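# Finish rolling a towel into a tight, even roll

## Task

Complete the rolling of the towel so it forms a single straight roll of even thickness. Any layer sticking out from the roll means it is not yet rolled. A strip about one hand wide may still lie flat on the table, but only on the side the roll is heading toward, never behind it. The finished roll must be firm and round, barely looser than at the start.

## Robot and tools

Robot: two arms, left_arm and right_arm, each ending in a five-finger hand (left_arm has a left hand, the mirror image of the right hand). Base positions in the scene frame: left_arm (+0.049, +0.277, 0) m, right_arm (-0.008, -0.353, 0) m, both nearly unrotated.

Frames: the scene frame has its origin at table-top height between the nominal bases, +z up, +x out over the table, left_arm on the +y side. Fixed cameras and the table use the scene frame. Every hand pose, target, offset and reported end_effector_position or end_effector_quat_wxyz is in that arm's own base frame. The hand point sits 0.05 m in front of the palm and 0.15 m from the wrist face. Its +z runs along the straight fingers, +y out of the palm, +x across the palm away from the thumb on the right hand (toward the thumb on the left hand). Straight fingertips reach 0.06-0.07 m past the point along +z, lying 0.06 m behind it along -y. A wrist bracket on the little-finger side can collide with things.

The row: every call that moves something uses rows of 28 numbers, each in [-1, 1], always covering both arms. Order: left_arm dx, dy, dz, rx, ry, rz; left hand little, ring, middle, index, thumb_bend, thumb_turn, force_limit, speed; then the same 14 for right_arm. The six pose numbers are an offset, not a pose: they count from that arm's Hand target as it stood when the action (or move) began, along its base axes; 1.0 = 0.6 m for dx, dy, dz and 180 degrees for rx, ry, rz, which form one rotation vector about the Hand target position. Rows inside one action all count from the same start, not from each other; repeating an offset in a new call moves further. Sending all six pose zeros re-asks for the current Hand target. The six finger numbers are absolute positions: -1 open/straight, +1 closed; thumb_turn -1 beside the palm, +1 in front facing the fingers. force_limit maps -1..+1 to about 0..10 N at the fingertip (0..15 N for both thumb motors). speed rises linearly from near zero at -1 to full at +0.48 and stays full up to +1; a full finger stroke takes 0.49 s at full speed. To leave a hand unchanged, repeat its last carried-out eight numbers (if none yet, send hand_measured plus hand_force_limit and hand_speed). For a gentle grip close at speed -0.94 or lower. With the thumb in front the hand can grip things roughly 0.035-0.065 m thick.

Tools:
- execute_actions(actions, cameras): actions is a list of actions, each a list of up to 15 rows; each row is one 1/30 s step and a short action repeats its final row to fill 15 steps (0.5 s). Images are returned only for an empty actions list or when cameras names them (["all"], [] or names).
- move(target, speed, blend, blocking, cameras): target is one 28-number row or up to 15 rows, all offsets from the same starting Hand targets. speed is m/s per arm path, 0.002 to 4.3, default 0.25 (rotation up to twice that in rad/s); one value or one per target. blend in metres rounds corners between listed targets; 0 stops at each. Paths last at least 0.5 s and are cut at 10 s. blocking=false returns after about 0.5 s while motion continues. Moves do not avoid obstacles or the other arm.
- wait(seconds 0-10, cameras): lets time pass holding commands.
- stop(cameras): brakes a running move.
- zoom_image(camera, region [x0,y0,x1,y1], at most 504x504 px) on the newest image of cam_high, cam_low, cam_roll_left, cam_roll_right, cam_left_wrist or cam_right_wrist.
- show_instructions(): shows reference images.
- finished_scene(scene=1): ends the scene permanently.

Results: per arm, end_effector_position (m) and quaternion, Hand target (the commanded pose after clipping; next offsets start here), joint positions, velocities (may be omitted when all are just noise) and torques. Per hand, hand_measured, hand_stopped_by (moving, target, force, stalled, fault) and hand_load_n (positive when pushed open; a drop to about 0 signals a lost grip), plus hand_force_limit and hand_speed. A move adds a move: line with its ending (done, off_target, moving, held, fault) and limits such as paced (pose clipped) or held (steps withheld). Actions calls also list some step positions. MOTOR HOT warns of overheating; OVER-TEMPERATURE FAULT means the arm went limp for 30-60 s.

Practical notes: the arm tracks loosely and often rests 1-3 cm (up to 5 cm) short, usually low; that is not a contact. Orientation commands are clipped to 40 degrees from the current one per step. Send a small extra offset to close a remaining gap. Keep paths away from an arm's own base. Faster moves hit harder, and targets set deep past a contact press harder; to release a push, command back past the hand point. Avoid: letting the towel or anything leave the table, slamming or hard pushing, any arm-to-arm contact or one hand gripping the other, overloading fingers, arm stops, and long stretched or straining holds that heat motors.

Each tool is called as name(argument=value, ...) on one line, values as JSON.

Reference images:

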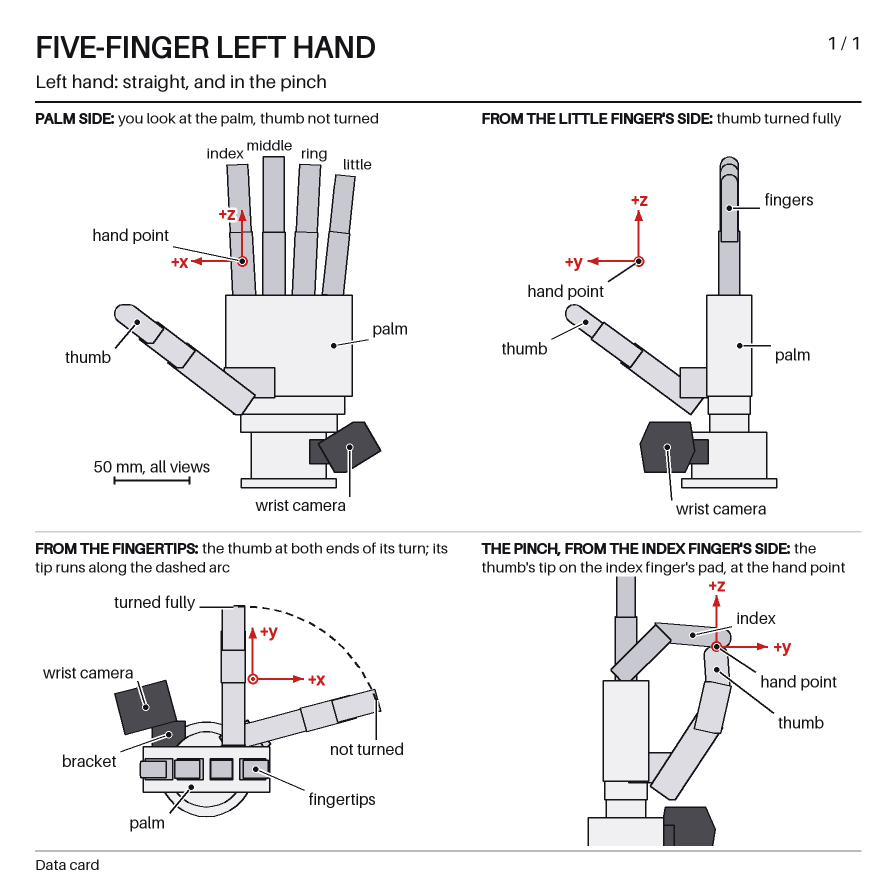

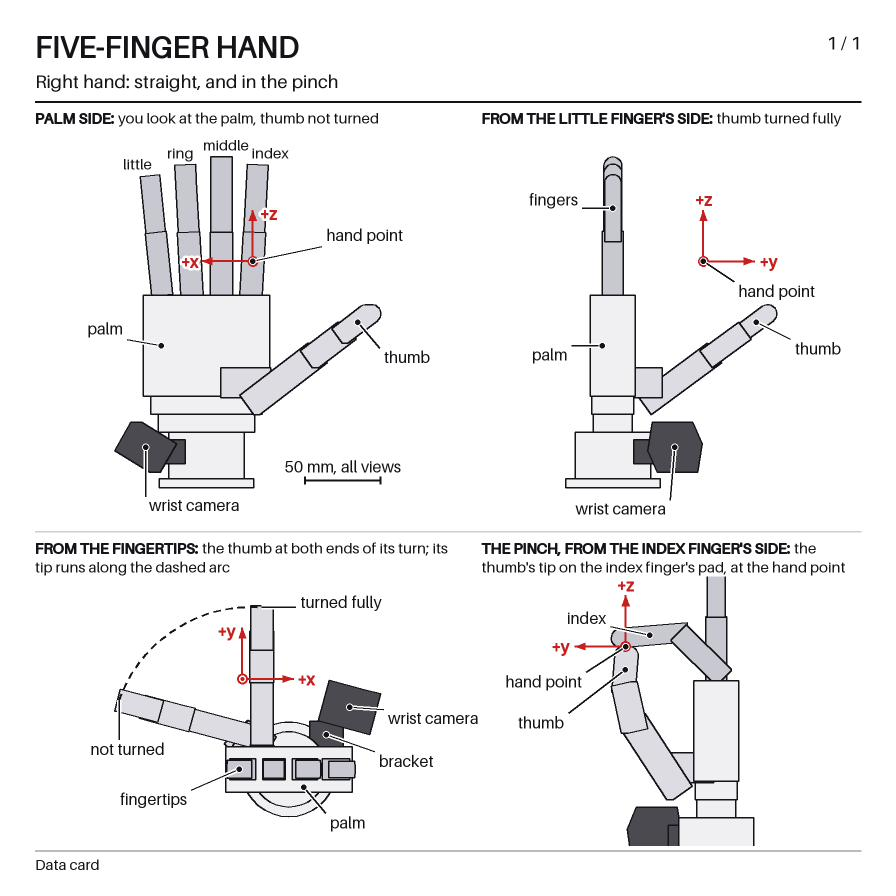

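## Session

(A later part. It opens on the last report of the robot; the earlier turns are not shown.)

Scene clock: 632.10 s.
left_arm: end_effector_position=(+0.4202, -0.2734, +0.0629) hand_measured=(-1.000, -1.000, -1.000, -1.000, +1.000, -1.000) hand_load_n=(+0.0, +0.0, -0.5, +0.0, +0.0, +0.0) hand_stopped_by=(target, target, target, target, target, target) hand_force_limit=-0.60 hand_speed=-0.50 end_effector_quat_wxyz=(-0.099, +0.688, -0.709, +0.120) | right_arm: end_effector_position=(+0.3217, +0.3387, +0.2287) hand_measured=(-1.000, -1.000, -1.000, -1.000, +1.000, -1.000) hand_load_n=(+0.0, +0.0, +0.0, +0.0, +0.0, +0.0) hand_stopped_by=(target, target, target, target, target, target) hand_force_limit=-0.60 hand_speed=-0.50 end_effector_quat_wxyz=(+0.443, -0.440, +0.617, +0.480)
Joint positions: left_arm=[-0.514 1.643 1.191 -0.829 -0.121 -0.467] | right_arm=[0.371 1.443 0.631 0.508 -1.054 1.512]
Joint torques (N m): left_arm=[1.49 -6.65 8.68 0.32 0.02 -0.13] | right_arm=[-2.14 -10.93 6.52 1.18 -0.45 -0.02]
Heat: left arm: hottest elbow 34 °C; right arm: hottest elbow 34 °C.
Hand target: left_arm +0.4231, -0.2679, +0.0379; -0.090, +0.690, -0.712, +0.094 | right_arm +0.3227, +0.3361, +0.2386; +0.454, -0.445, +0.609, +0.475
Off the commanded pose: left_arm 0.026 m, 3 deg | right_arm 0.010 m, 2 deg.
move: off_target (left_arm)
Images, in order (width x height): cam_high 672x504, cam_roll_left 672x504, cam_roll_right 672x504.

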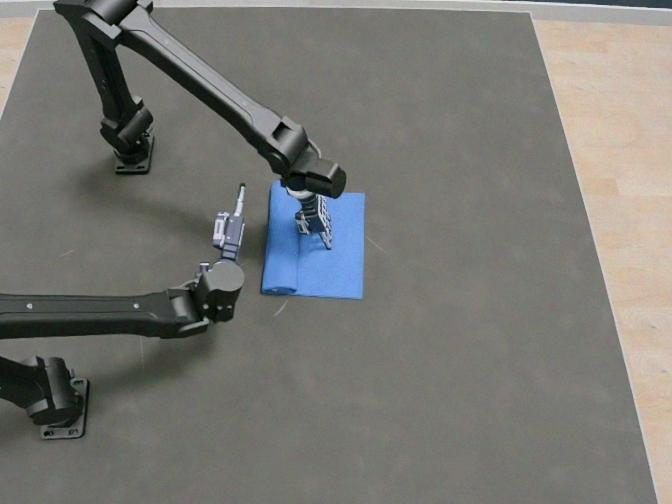

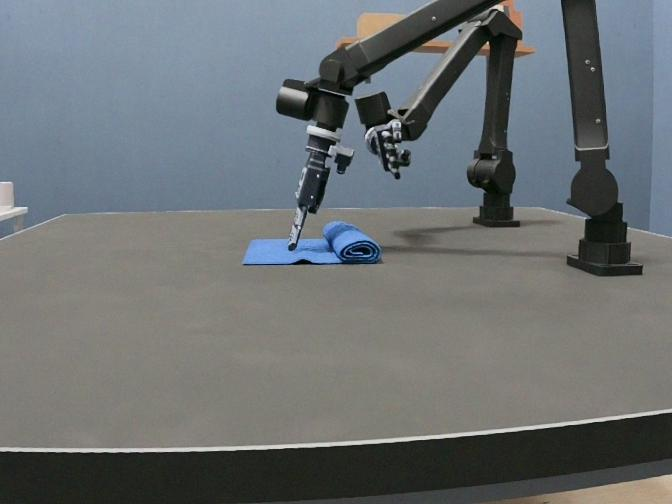

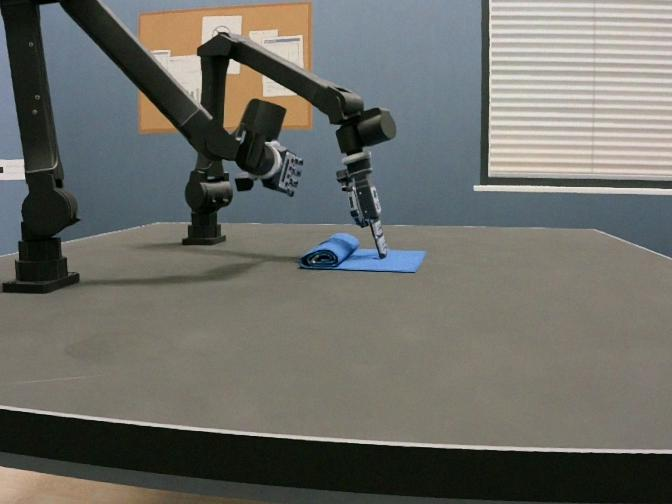

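move(target=[[0.035, 0, 0, 0, 0, 0, -1, -1, -1, -1, 1.0, -1, -0.6, -0.5, 0, 0, 0, 0, 0, 0, -1, -1, -1, -1, 1.0, -1, -0.6, -0.5], [0.035, 0, 0.2, 0, 0, 0, -1, -1, -1, -1, 1.0, -1, -0.6, -0.5, 0, 0, 0, 0, 0, 0, -1, -1, -1, -1, 1.0, -1, -0.6, -0.5]], cameras=["cam_high", "cam_roll_left", "cam_roll_right"], speed=0.08)

zoom_image(camera="cam_roll_right", region=[260, 190, 460, 290])

zoom_image(camera="cam_roll_left", region=[220, 190, 420, 290])

zoom_image(camera="cam_high", region=[200, 160, 400, 320])

Scene clock: 639.90 s.
left_arm: end_effector_position=(+0.4254, -0.2642, +0.1305) hand_measured=(-1.000, -1.000, -1.000, -1.000, +1.000, -1.000) hand_load_n=(+0.0, +0.0, +0.0, +0.0, +0.0, +0.0) hand_stopped_by=(target, target, target, target, target, target) hand_force_limit=-0.60 hand_speed=-0.50 end_effector_quat_wxyz=(-0.080, +0.692, -0.715, +0.067) | right_arm: end_effector_position=(+0.3217, +0.3387, +0.2287) hand_measured=(-1.000, -1.000, -1.000, -1.000, +1.000, -1.000) hand_load_n=(+0.0, +0.0, +0.0, +0.0, +0.0, +0.0) hand_stopped_by=(target, target, target, target, target, target) hand_force_limit=-0.60 hand_speed=-0.50 end_effector_quat_wxyz=(+0.443, -0.440, +0.617, +0.480)
Joint positions: left_arm=[-0.491 1.657 1.404 -1.14 -0.112 -0.448] | right_arm=[0.371 1.443 0.631 0.508 -1.054 1.511]
Joint torques (N m): left_arm=[1.2 -12.69 12.38 0.03 -0.23 -0.11] | right_arm=[-2.08 -11.05 6.46 1.13 -0.45 -0.04]
Heat: left arm: hottest elbow 34 °C; right arm: hottest elbow 34 °C.
Hand target: left_arm +0.4440, -0.2678, +0.1580; -0.091, +0.690, -0.712, +0.094 | right_arm +0.3227, +0.3361, +0.2387; +0.454, -0.445, +0.609, +0.475
Off the commanded pose: left_arm 0.033 m, 3 deg | right_arm 0.010 m, 2 deg.
move: off_target (left_arm)
Images, in order (width x height): cam_high 672x504, cam_roll_left 672x504, cam_roll_right 672x504.

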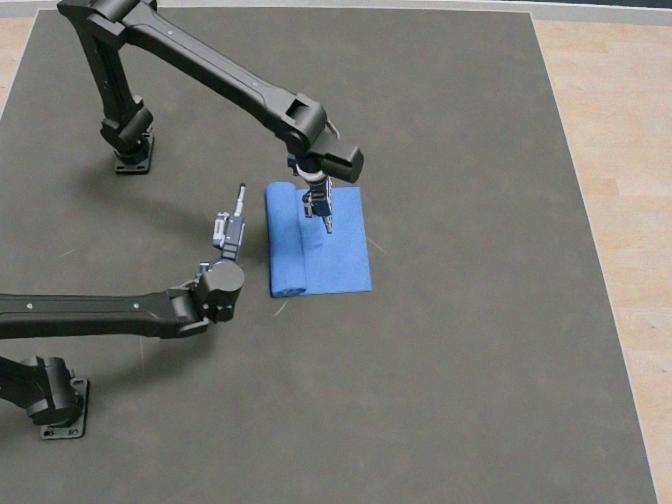

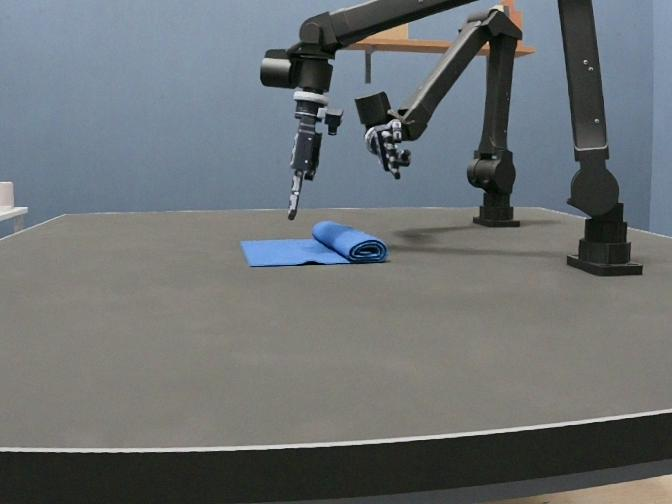

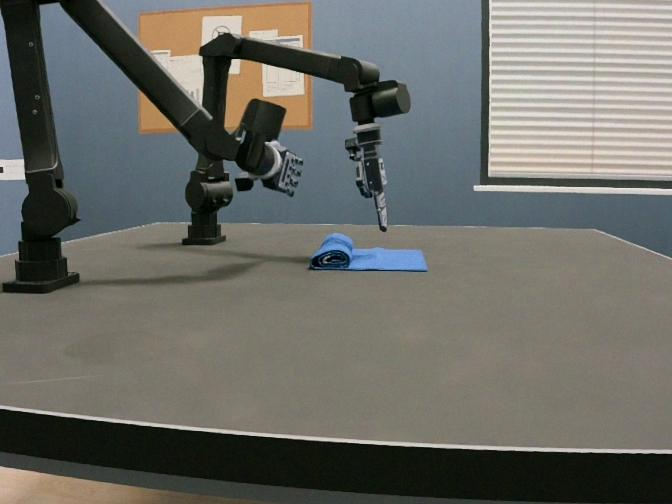

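Scaled by 2.520.

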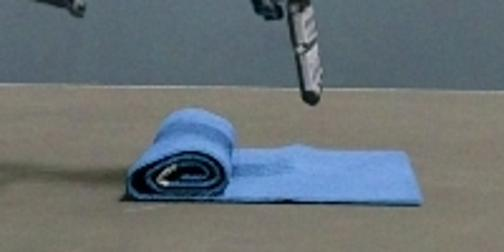

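Scaled by 2.520.

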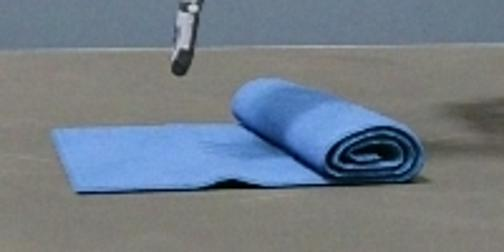

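Scaled by 2.520.

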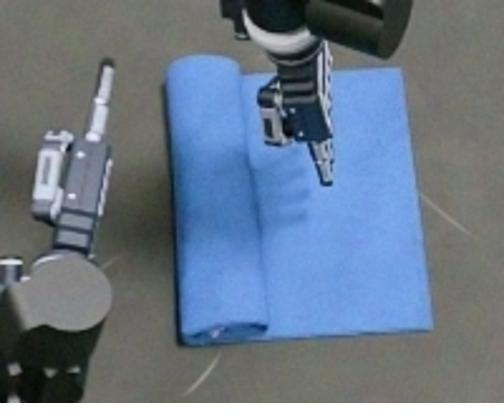

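move(target=[[0, 0, 0.05, 0, 0, 0, -0.7, -0.7, -0.7, -0.7, -1, 1, -0.3, -0.4, 0.172, -0.1163, -0.0645, -0.4418, -0.3284, -0.2029, -0.7, -0.7, -0.7, -0.7, -1, 1, -0.3, -0.4], [-0.1172, 0.1347, 0.0033, 0.0077, -0.3055, 0.0332, -0.7, -0.7, -0.7, -0.7, -1, 1, -0.3, -0.4, 0.2395, -0.0288, -0.131, -0.4418, -0.3284, -0.2029, -0.7, -0.7, -0.7, -0.7, -1, 1, -0.3, -0.4]], cameras=["all"], speed=0.3)

Scene clock: 697.07 s.
left_arm: end_effector_position=(+0.3727, -0.1824, +0.1516) hand_measured=(-0.700, -0.700, -0.700, -0.700, -1.000, +1.000) hand_load_n=(+0.0, +0.0, +0.0, +0.0, +0.0, +0.0) hand_stopped_by=(target, target, target, target, target, target) hand_force_limit=-0.30 hand_speed=-0.40 end_effector_quat_wxyz=(-0.419, +0.609, -0.558, +0.378) | right_arm: end_effector_position=(+0.4513, +0.3002, +0.1381) hand_measured=(-0.700, -0.700, -0.700, -0.700, -1.000, +1.000) hand_load_n=(+0.0, +0.0, +0.0, +0.0, +0.0, +0.0) hand_stopped_by=(target, target, target, target, target, target) hand_force_limit=-0.30 hand_speed=-0.40 end_effector_quat_wxyz=(-0.387, +0.600, -0.574, +0.401)
Joint positions: left_arm=[-0.667 0.961 0.511 -0.045 -0.699 -0.326] | right_arm=[0.745 1.382 0.797 0.078 0.675 0.293]
Joint torques (N m): left_arm=[-0.44 -3.66 8.81 1.94 -0.51 -0.11] | right_arm=[-0.79 -8.88 10.71 2.06 0.39 0.08]
Heat: left arm: hottest elbow 39 °C; right arm: hottest elbow 35 °C.
Hand target: left_arm +0.3737, -0.1871, +0.1598; -0.421, +0.602, -0.556, +0.389 | right_arm +0.4664, +0.3188, +0.1602; -0.410, +0.585, -0.573, +0.401
Off the commanded pose: left_arm 0.010 m, 2 deg | right_arm 0.033 m, 3 deg.
move: off_target (right_arm)
camera_calibration:
cam_left_wrist: T_world_to_cam=[[0.382674, -0.21172, 0.899297, -0.317983], [-0.458819, -0.888421, -0.0139206, 0.0105284], [0.801902, -0.407288, -0.437116, -0.19788], [0, 0, 0, 1]] pos_world=[0.285194, -0.138564, 0.199611]
cam_right_wrist: T_world_to_cam=[[-0.370577, -0.370006, -0.85192, 0.39014], [-0.608106, 0.789958, -0.0785739, 0.0483469], [0.702054, 0.48894, -0.517743, -0.275336], [0, 0, 0, 1]] pos_world=[0.367278, 0.240785, 0.193614]

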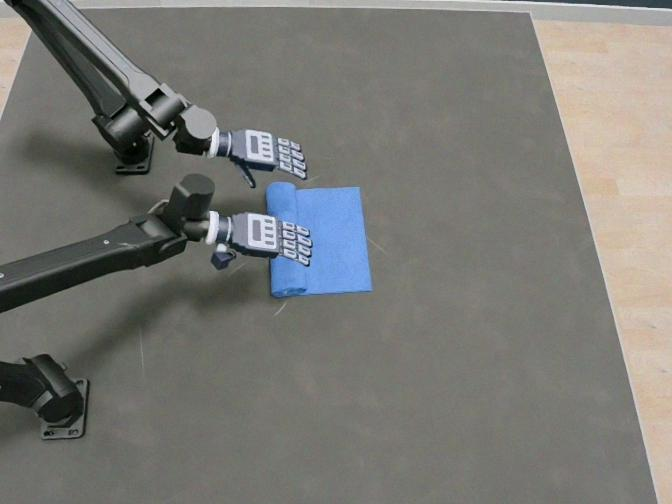

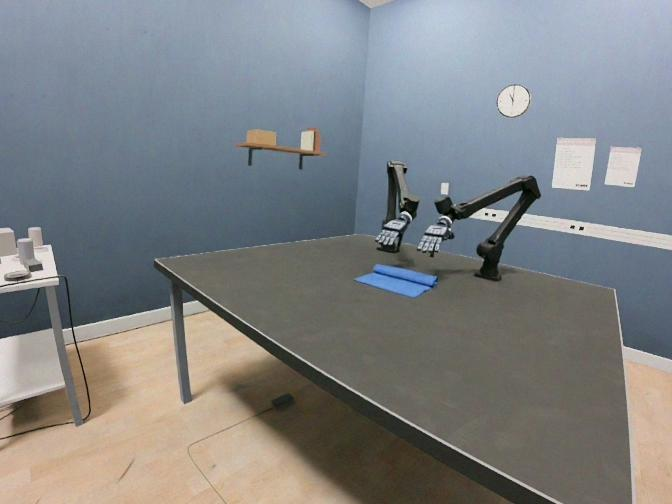

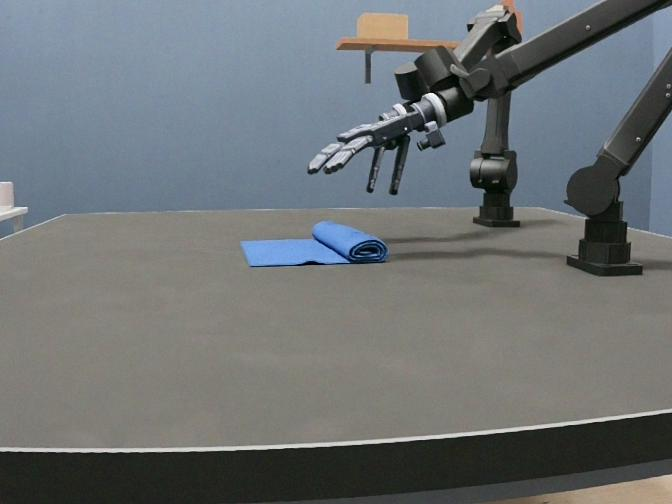

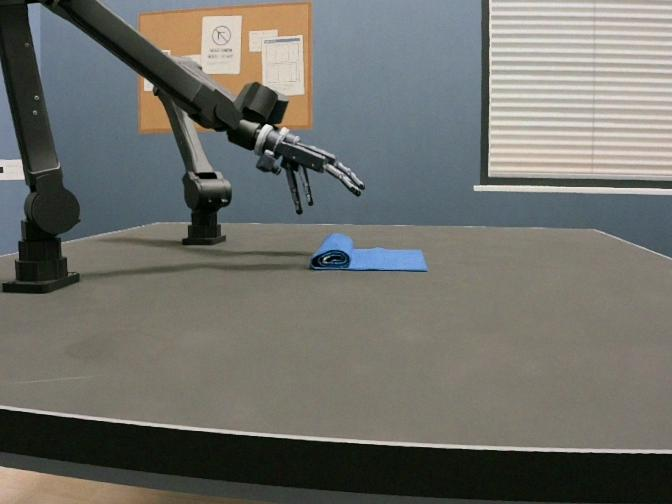

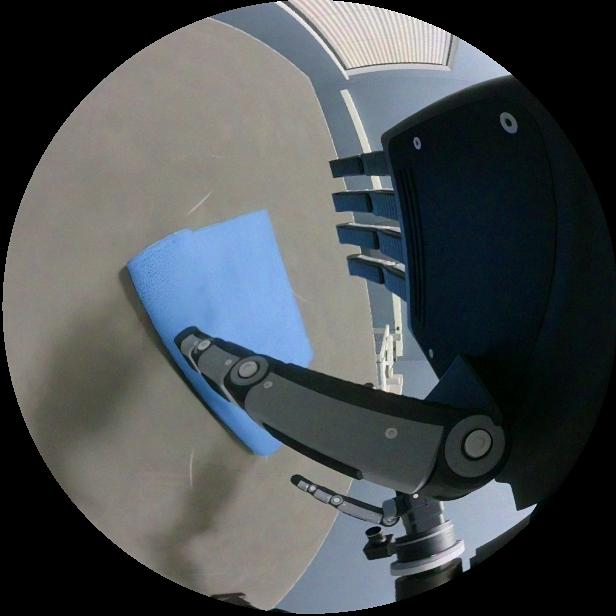

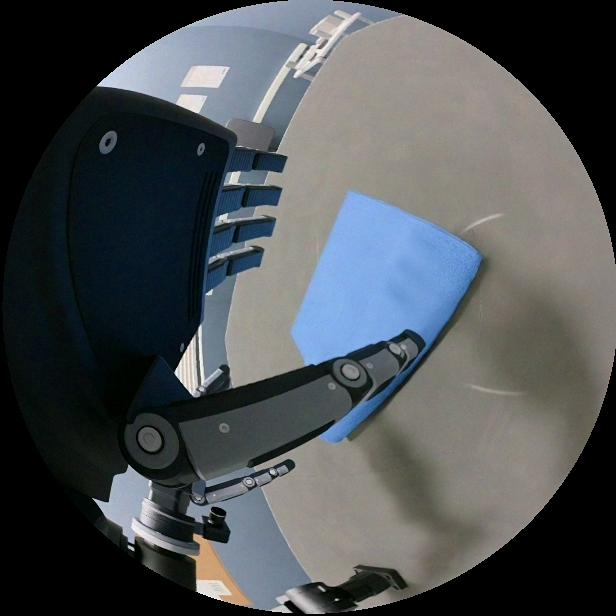

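zoom_image(camera="cam_roll_left", region=[280, 80, 480, 280])

zoom_image(camera="cam_high", region=[200, 110, 400, 310])

Scaled by 2.520.

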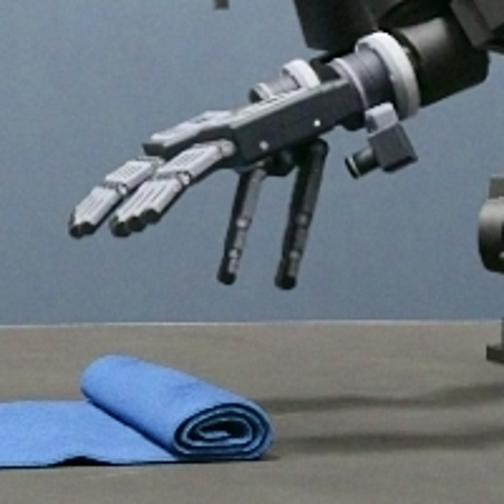

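Scaled by 2.520.

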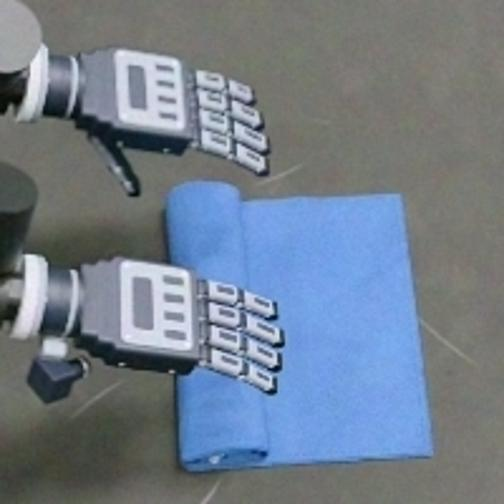

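move(target=[0, 0, -0.178, 0, 0, 0, -0.7, -0.7, -0.7, -0.7, -1, 1, -0.3, -0.4, 0.02, 0.025, -0.167, 0, 0, 0, -0.7, -0.7, -0.7, -0.7, -1, 1, -0.3, -0.4], cameras=["cam_high", "cam_roll_left", "cam_roll_right", "cam_left_wrist", "cam_right_wrist"], speed=0.1)

zoom_image(camera="cam_roll_left", region=[280, 150, 460, 290])

zoom_image(camera="cam_roll_right", region=[230, 150, 430, 290])

Scene clock: 708.33 s.
left_arm: end_effector_position=(+0.3731, -0.1827, +0.0512) hand_measured=(-0.700, -0.700, -0.700, -0.700, -1.000, +1.000) hand_load_n=(+0.0, +0.0, -0.5, +0.0, +0.5, +0.0) hand_stopped_by=(target, target, target, target, target, target) hand_force_limit=-0.30 hand_speed=-0.40 end_effector_quat_wxyz=(-0.419, +0.608, -0.554, +0.384) | right_arm: end_effector_position=(+0.4771, +0.3267, +0.0591) hand_measured=(-0.700, -0.700, -0.700, -0.700, -1.000, +1.000) hand_load_n=(+0.0, +0.0, +0.0, +0.0, +0.0, +0.0) hand_stopped_by=(target, target, target, target, target, target) hand_force_limit=-0.30 hand_speed=-0.40 end_effector_quat_wxyz=(-0.402, +0.590, -0.573, +0.403)
Joint positions: left_arm=[-0.667 1.252 0.344 0.429 -0.699 -0.326] | right_arm=[0.75 1.635 0.787 0.378 0.68 0.293]
Joint torques (N m): left_arm=[-0.44 -3.84 6.42 1.94 -0.5 -0.11] | right_arm=[-0.79 -11.05 6.48 2.09 0.37 0.1]
Heat: left arm: hottest elbow 39 °C; right arm: hottest elbow 36 °C.
Hand target: left_arm +0.3737, -0.1871, +0.0531; -0.421, +0.602, -0.556, +0.389 | right_arm +0.4785, +0.3338, +0.0599; -0.410, +0.585, -0.573, +0.401
Off the commanded pose: left_arm 0.005 m, 1 deg | right_arm 0.007 m, 1 deg.
move: done
camera_calibration:
cam_left_wrist: T_world_to_cam=[[0.371636, -0.203306, 0.905844, -0.222602], [-0.458794, -0.888472, -0.0111807, 0.00890771], [0.80709, -0.411441, -0.423464, -0.245583], [0, 0, 0, 1]] pos_world=[0.285022, -0.138385, 0.0977468]
cam_right_wrist: T_world_to_cam=[[-0.345443, -0.349454, -0.870948, 0.324599], [-0.606184, 0.791571, -0.0771755, 0.0354449], [0.716387, 0.501295, -0.485276, -0.360086], [0, 0, 0, 1]] pos_world=[0.391578, 0.265885, 0.110704]
Images, in order (width x height): cam_high 672x504, cam_roll_left 672x504, cam_roll_right 672x504, cam_left_wrist 616x616, cam_right_wrist 616x616.

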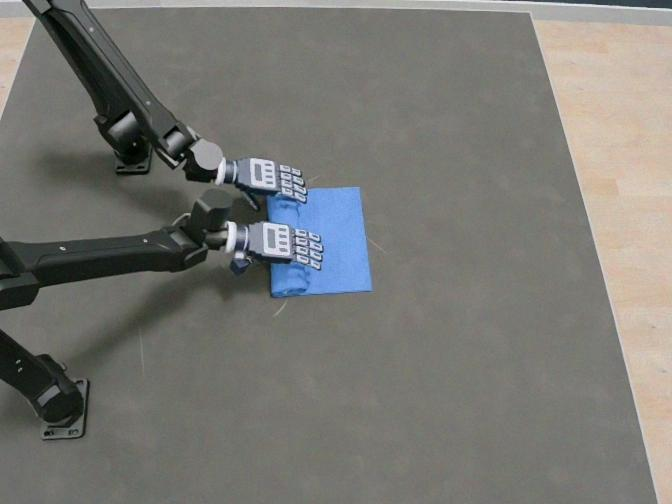

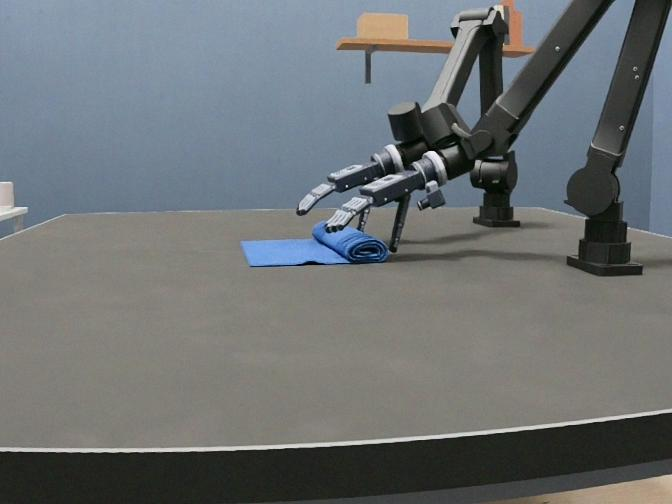

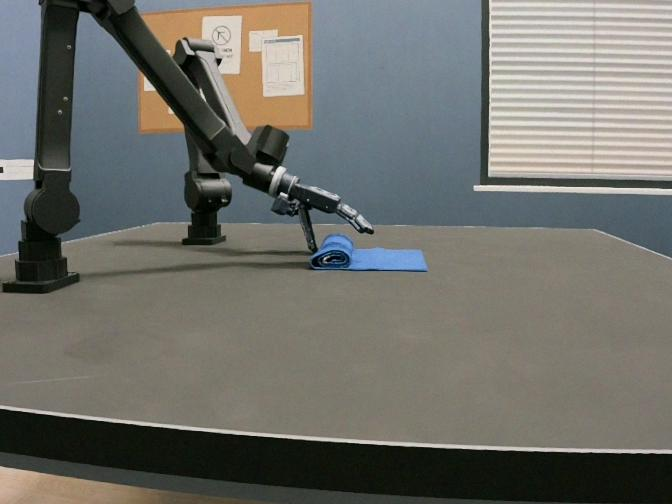

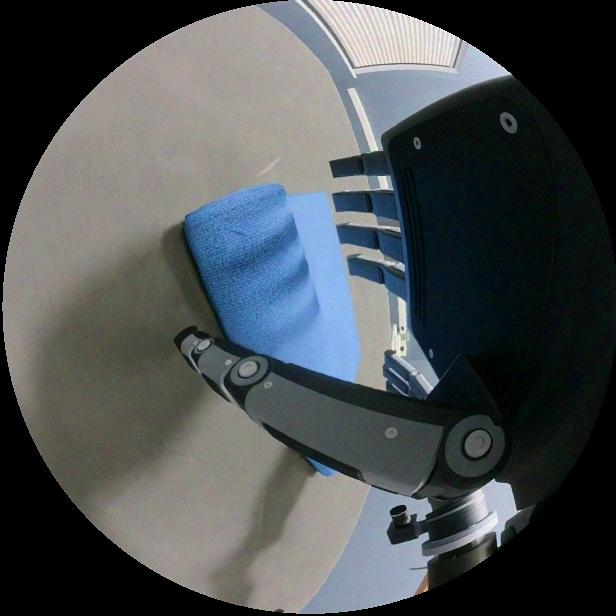

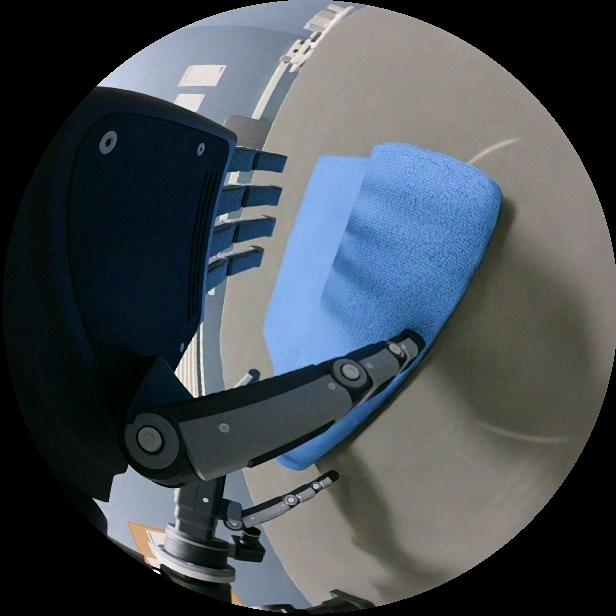

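Scaled by 2.800.

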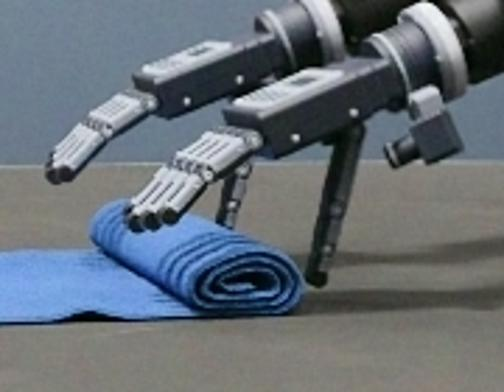

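Scaled by 2.520.

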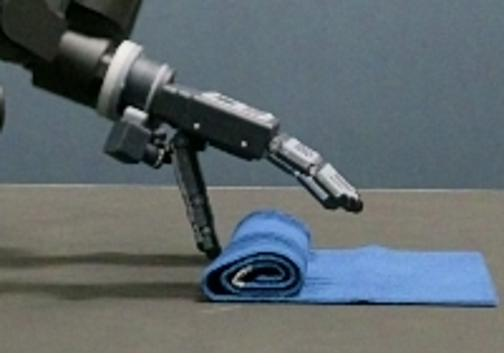

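move(target=[[0, 0, -0.01, 0, 0, 0, -0.7, -0.7, -0.7, -0.7, -1, 1, -0.3, -0.4, -0.022, 0, -0.024, 0, 0, 0, -0.7, -0.7, -0.7, -0.7, -1, 1, -0.3, -0.4], [0, 0, -0.015, 0, 0, 0, -0.4, -0.4, -0.4, -0.4, -0.7, 1, -0.3, -0.5, -0.022, 0, -0.03, 0, 0, 0, -0.4, -0.4, -0.4, -0.4, -0.7, 1, -0.3, -0.5]], cameras=["cam_high", "cam_roll_left", "cam_roll_right", "cam_left_wrist", "cam_right_wrist"], speed=0.05)

zoom_image(camera="cam_roll_left", region=[280, 150, 460, 290])

zoom_image(camera="cam_roll_right", region=[230, 150, 430, 290])

Scene clock: 719.60 s.
left_arm: end_effector_position=(+0.3745, -0.1840, +0.0439) hand_measured=(-0.400, -0.400, -0.400, -0.400, -0.700, +1.000) hand_load_n=(+0.0, +0.0, +0.0, +0.0, +0.0, +0.0) hand_stopped_by=(target, target, target, target, target, target) hand_force_limit=-0.30 hand_speed=-0.50 end_effector_quat_wxyz=(-0.420, +0.608, -0.553, +0.386) | right_arm: end_effector_position=(+0.4657, +0.3286, +0.0451) hand_measured=(-0.400, -0.400, -0.400, -0.400, -0.700, +1.000) hand_load_n=(+0.0, +0.0, +0.0, +0.0, +0.0, +0.0) hand_stopped_by=(target, target, target, target, target, target) hand_force_limit=-0.30 hand_speed=-0.50 end_effector_quat_wxyz=(-0.405, +0.588, -0.572, +0.404)
Joint positions: left_arm=[-0.668 1.29 0.338 0.477 -0.699 -0.325] | right_arm=[0.772 1.656 0.755 0.433 0.7 0.304]
Joint torques (N m): left_arm=[-0.44 -4.07 5.83 1.92 -0.49 -0.11] | right_arm=[-0.85 -10.75 5.82 2.04 0.35 0.11]
Heat: left arm: hottest elbow 38 °C; right arm: hottest elbow 35 °C.
Hand target: left_arm +0.3737, -0.1871, +0.0441; -0.421, +0.602, -0.556, +0.389 | right_arm +0.4654, +0.3338, +0.0420; -0.410, +0.585, -0.573, +0.401
Off the commanded pose: left_arm 0.003 m, 1 deg | right_arm 0.006 m, 1 deg.
move: done
camera_calibration:
cam_left_wrist: T_world_to_cam=[[0.368577, -0.201888, 0.90741, -0.215322], [-0.45937, -0.888177, -0.0110192, 0.00862927], [0.808165, -0.412775, -0.420103, -0.251188], [0, 0, 0, 1]] pos_world=[0.286329, -0.139491, 0.0899559]
cam_right_wrist: T_world_to_cam=[[-0.339651, -0.345683, -0.874723, 0.305413], [-0.60586, 0.791773, -0.0776493, 0.0257333], [0.719424, 0.503586, -0.478362, -0.362169], [0, 0, 0, 1]] pos_world=[0.379878, 0.267585, 0.0959019]
Images, in order (width x height): cam_high 672x504, cam_roll_left 672x504, cam_roll_right 672x504, cam_left_wrist 616x616, cam_right_wrist 616x616.

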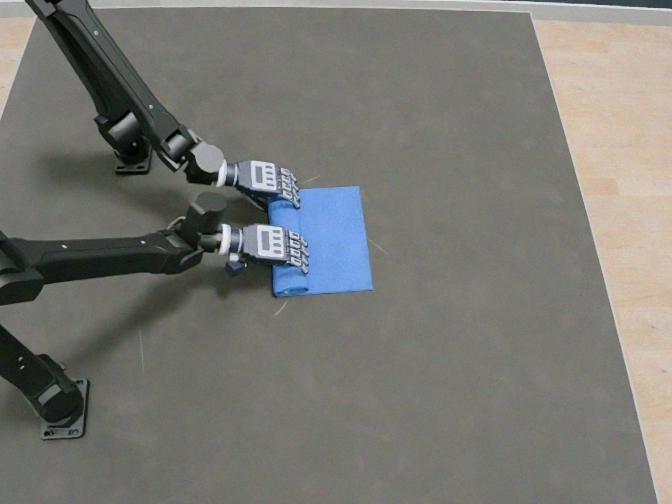

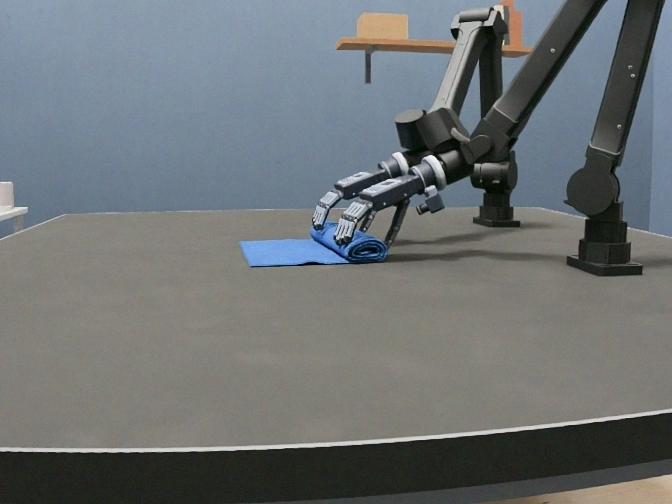

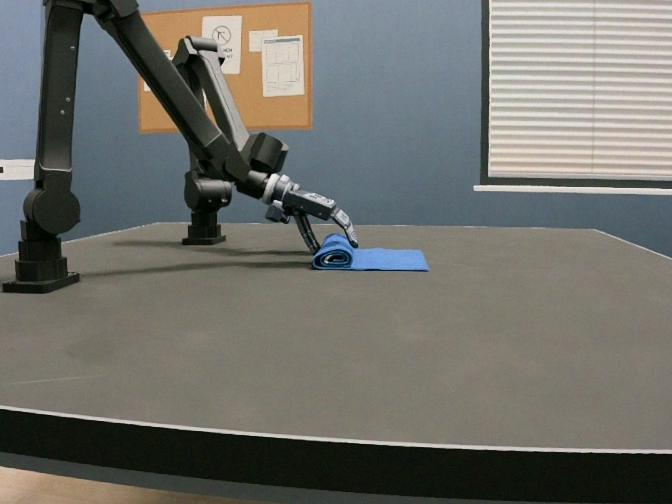

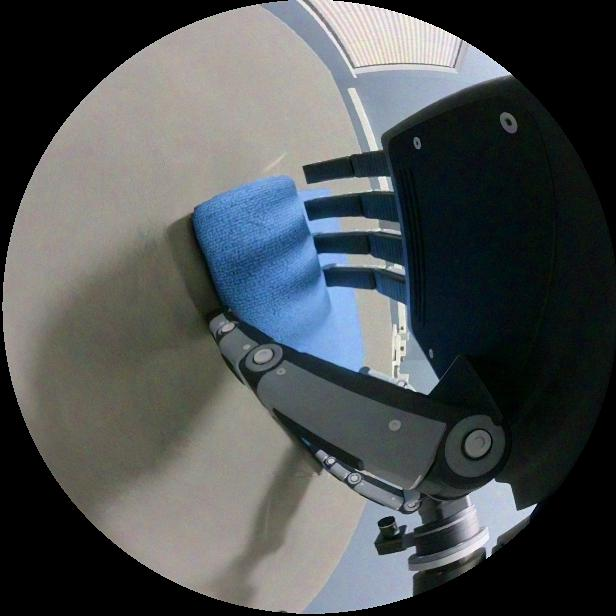

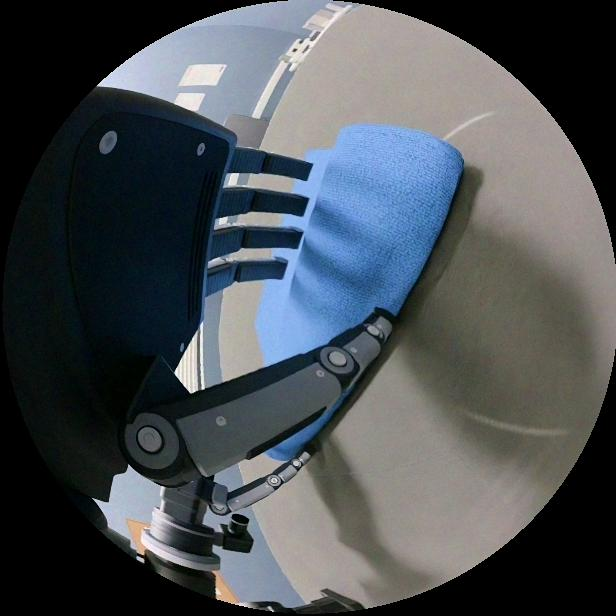

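Scaled by 2.800.

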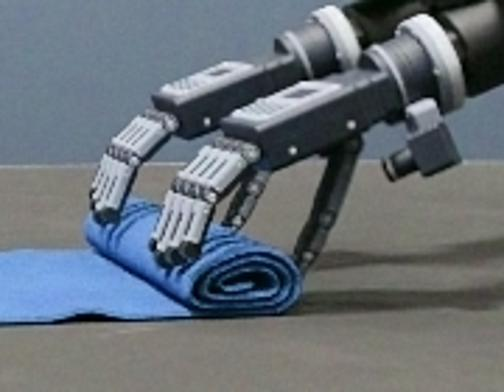

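Scaled by 2.520.

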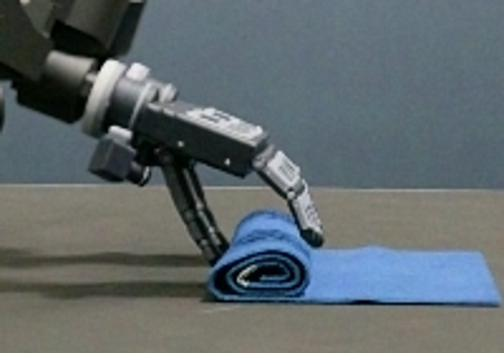

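move(target=[[0, 0, -0.018, 0, 0, 0, -0.4, -0.4, -0.4, -0.4, -0.7, 1, -0.3, -0.5, 0.003, 0, -0.018, 0, 0, 0, -0.4, -0.4, -0.4, -0.4, -0.7, 1, -0.3, -0.5], [0, 0, -0.018, 0, 0, 0, -0.25, -0.25, -0.25, -0.25, -0.45, 1, -0.3, -0.7, 0.003, 0, -0.018, 0, 0, 0, -0.25, -0.25, -0.25, -0.25, -0.45, 1, -0.3, -0.7]], cameras=["cam_high", "cam_roll_left", "cam_roll_right", "cam_left_wrist", "cam_right_wrist"], speed=0.05)

zoom_image(camera="cam_roll_left", region=[280, 150, 460, 290])

zoom_image(camera="cam_roll_right", region=[230, 150, 430, 290])

Scene clock: 728.73 s.
left_arm: end_effector_position=(+0.3762, -0.1845, +0.0371) hand_measured=(-0.250, -0.250, -0.266, -0.250, -0.450, +1.000) hand_load_n=(+0.0, +0.0, +1.0, +1.5, +1.0, +0.0) hand_stopped_by=(target, target, force, target, target, target) hand_force_limit=-0.30 hand_speed=-0.70 end_effector_quat_wxyz=(-0.422, +0.607, -0.548, +0.391) | right_arm: end_effector_position=(+0.4683, +0.3304, +0.0387) hand_measured=(-0.250, -0.250, -0.250, -0.250, -0.450, +1.000) hand_load_n=(+0.5, +0.0, +1.0, +0.0, +0.5, +0.0) hand_stopped_by=(target, target, target, target, target, target) hand_force_limit=-0.30 hand_speed=-0.70 end_effector_quat_wxyz=(-0.412, +0.582, -0.573, +0.405)
Joint positions: left_arm=[-0.668 1.334 0.328 0.548 -0.704 -0.322] | right_arm=[0.772 1.683 0.752 0.479 0.702 0.304]
Joint torques (N m): left_arm=[-0.32 -3.96 5.52 1.5 -0.29 -0.14] | right_arm=[-1.14 -10.7 5.74 1.63 0.11 0.1]
Heat: left arm: hottest elbow 37 °C; right arm: hottest elbow 35 °C.
Hand target: left_arm +0.3736, -0.1872, +0.0332; -0.421, +0.602, -0.556, +0.389 | right_arm +0.4672, +0.3338, +0.0313; -0.410, +0.585, -0.573, +0.401
Off the commanded pose: left_arm 0.005 m, 1 deg | right_arm 0.008 m, 1 deg.
move: done
camera_calibration:
cam_left_wrist: T_world_to_cam=[[0.356324, -0.195461, 0.913689, -0.204366], [-0.457051, -0.889359, -0.012014, 0.00776539], [0.814946, -0.413322, -0.406236, -0.25878], [0, 0, 0, 1]] pos_world=[0.287261, -0.139999, 0.0816943]
cam_right_wrist: T_world_to_cam=[[-0.329658, -0.335827, -0.882352, 0.29369], [-0.603009, 0.794018, -0.0769142, 0.02331], [0.726433, 0.506711, -0.464261, -0.372922], [0, 0, 0, 1]] pos_world=[0.381777, 0.269085, 0.0877975]
Images, in order (width x height): cam_high 672x504, cam_roll_left 672x504, cam_roll_right 672x504, cam_left_wrist 616x616, cam_right_wrist 616x616.

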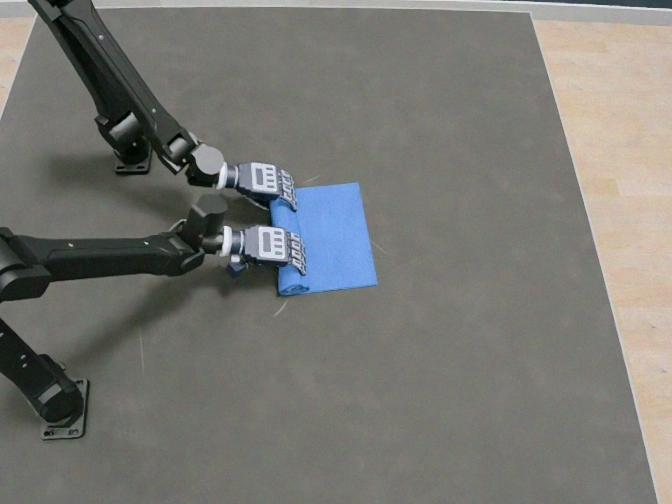

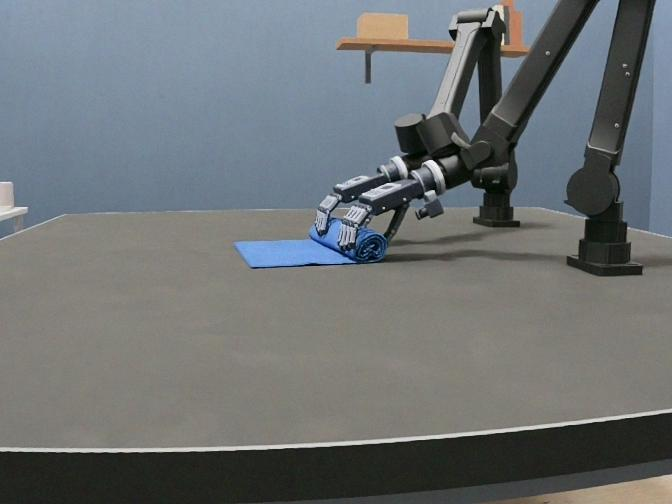

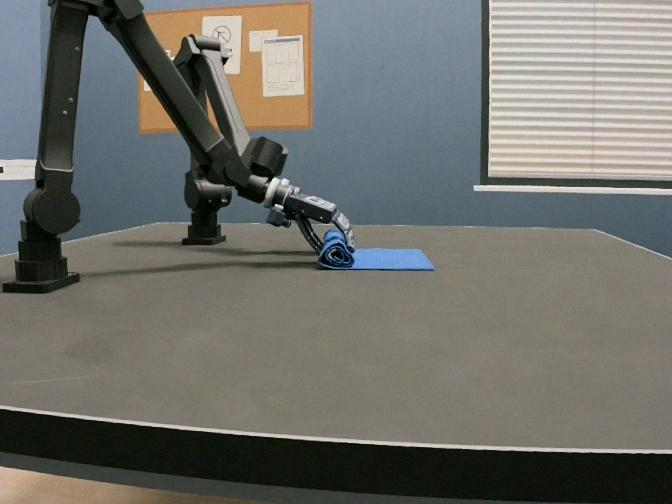

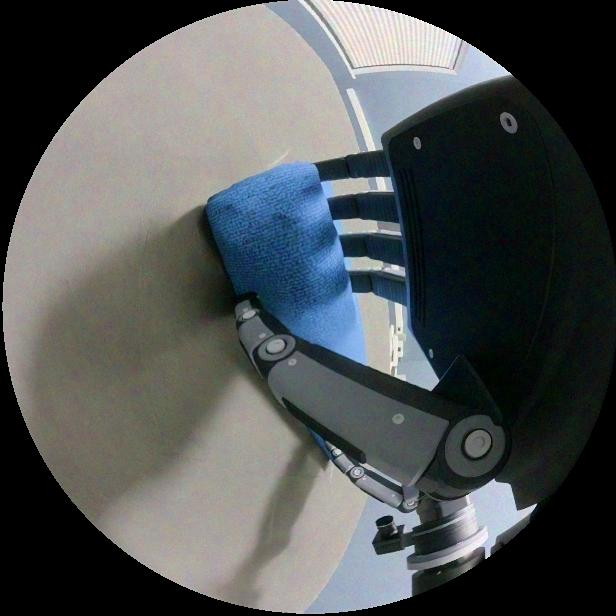

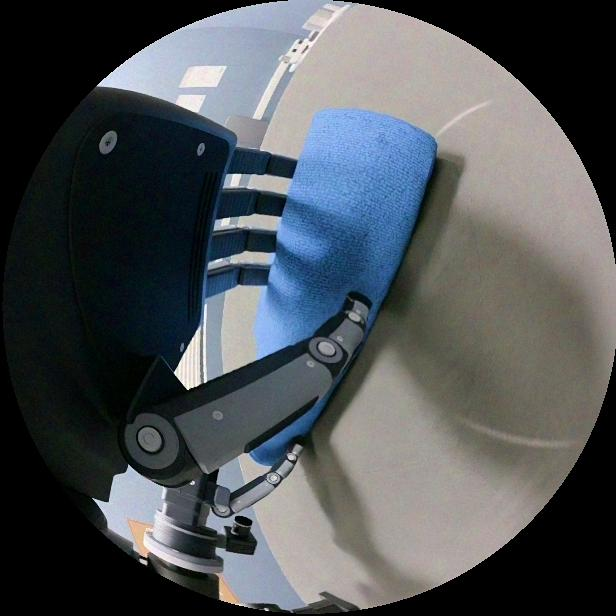

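Scaled by 2.800.

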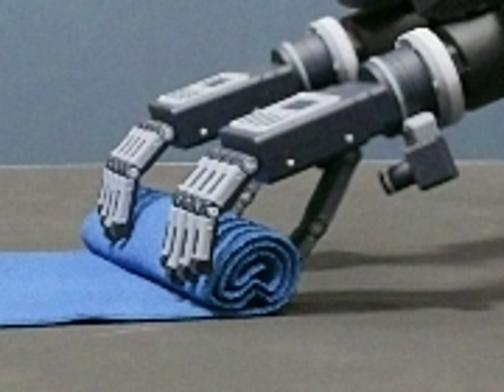

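Scaled by 2.520.

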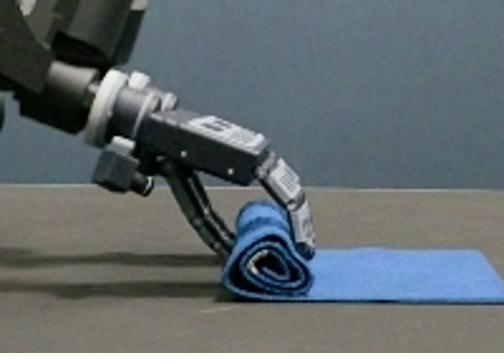

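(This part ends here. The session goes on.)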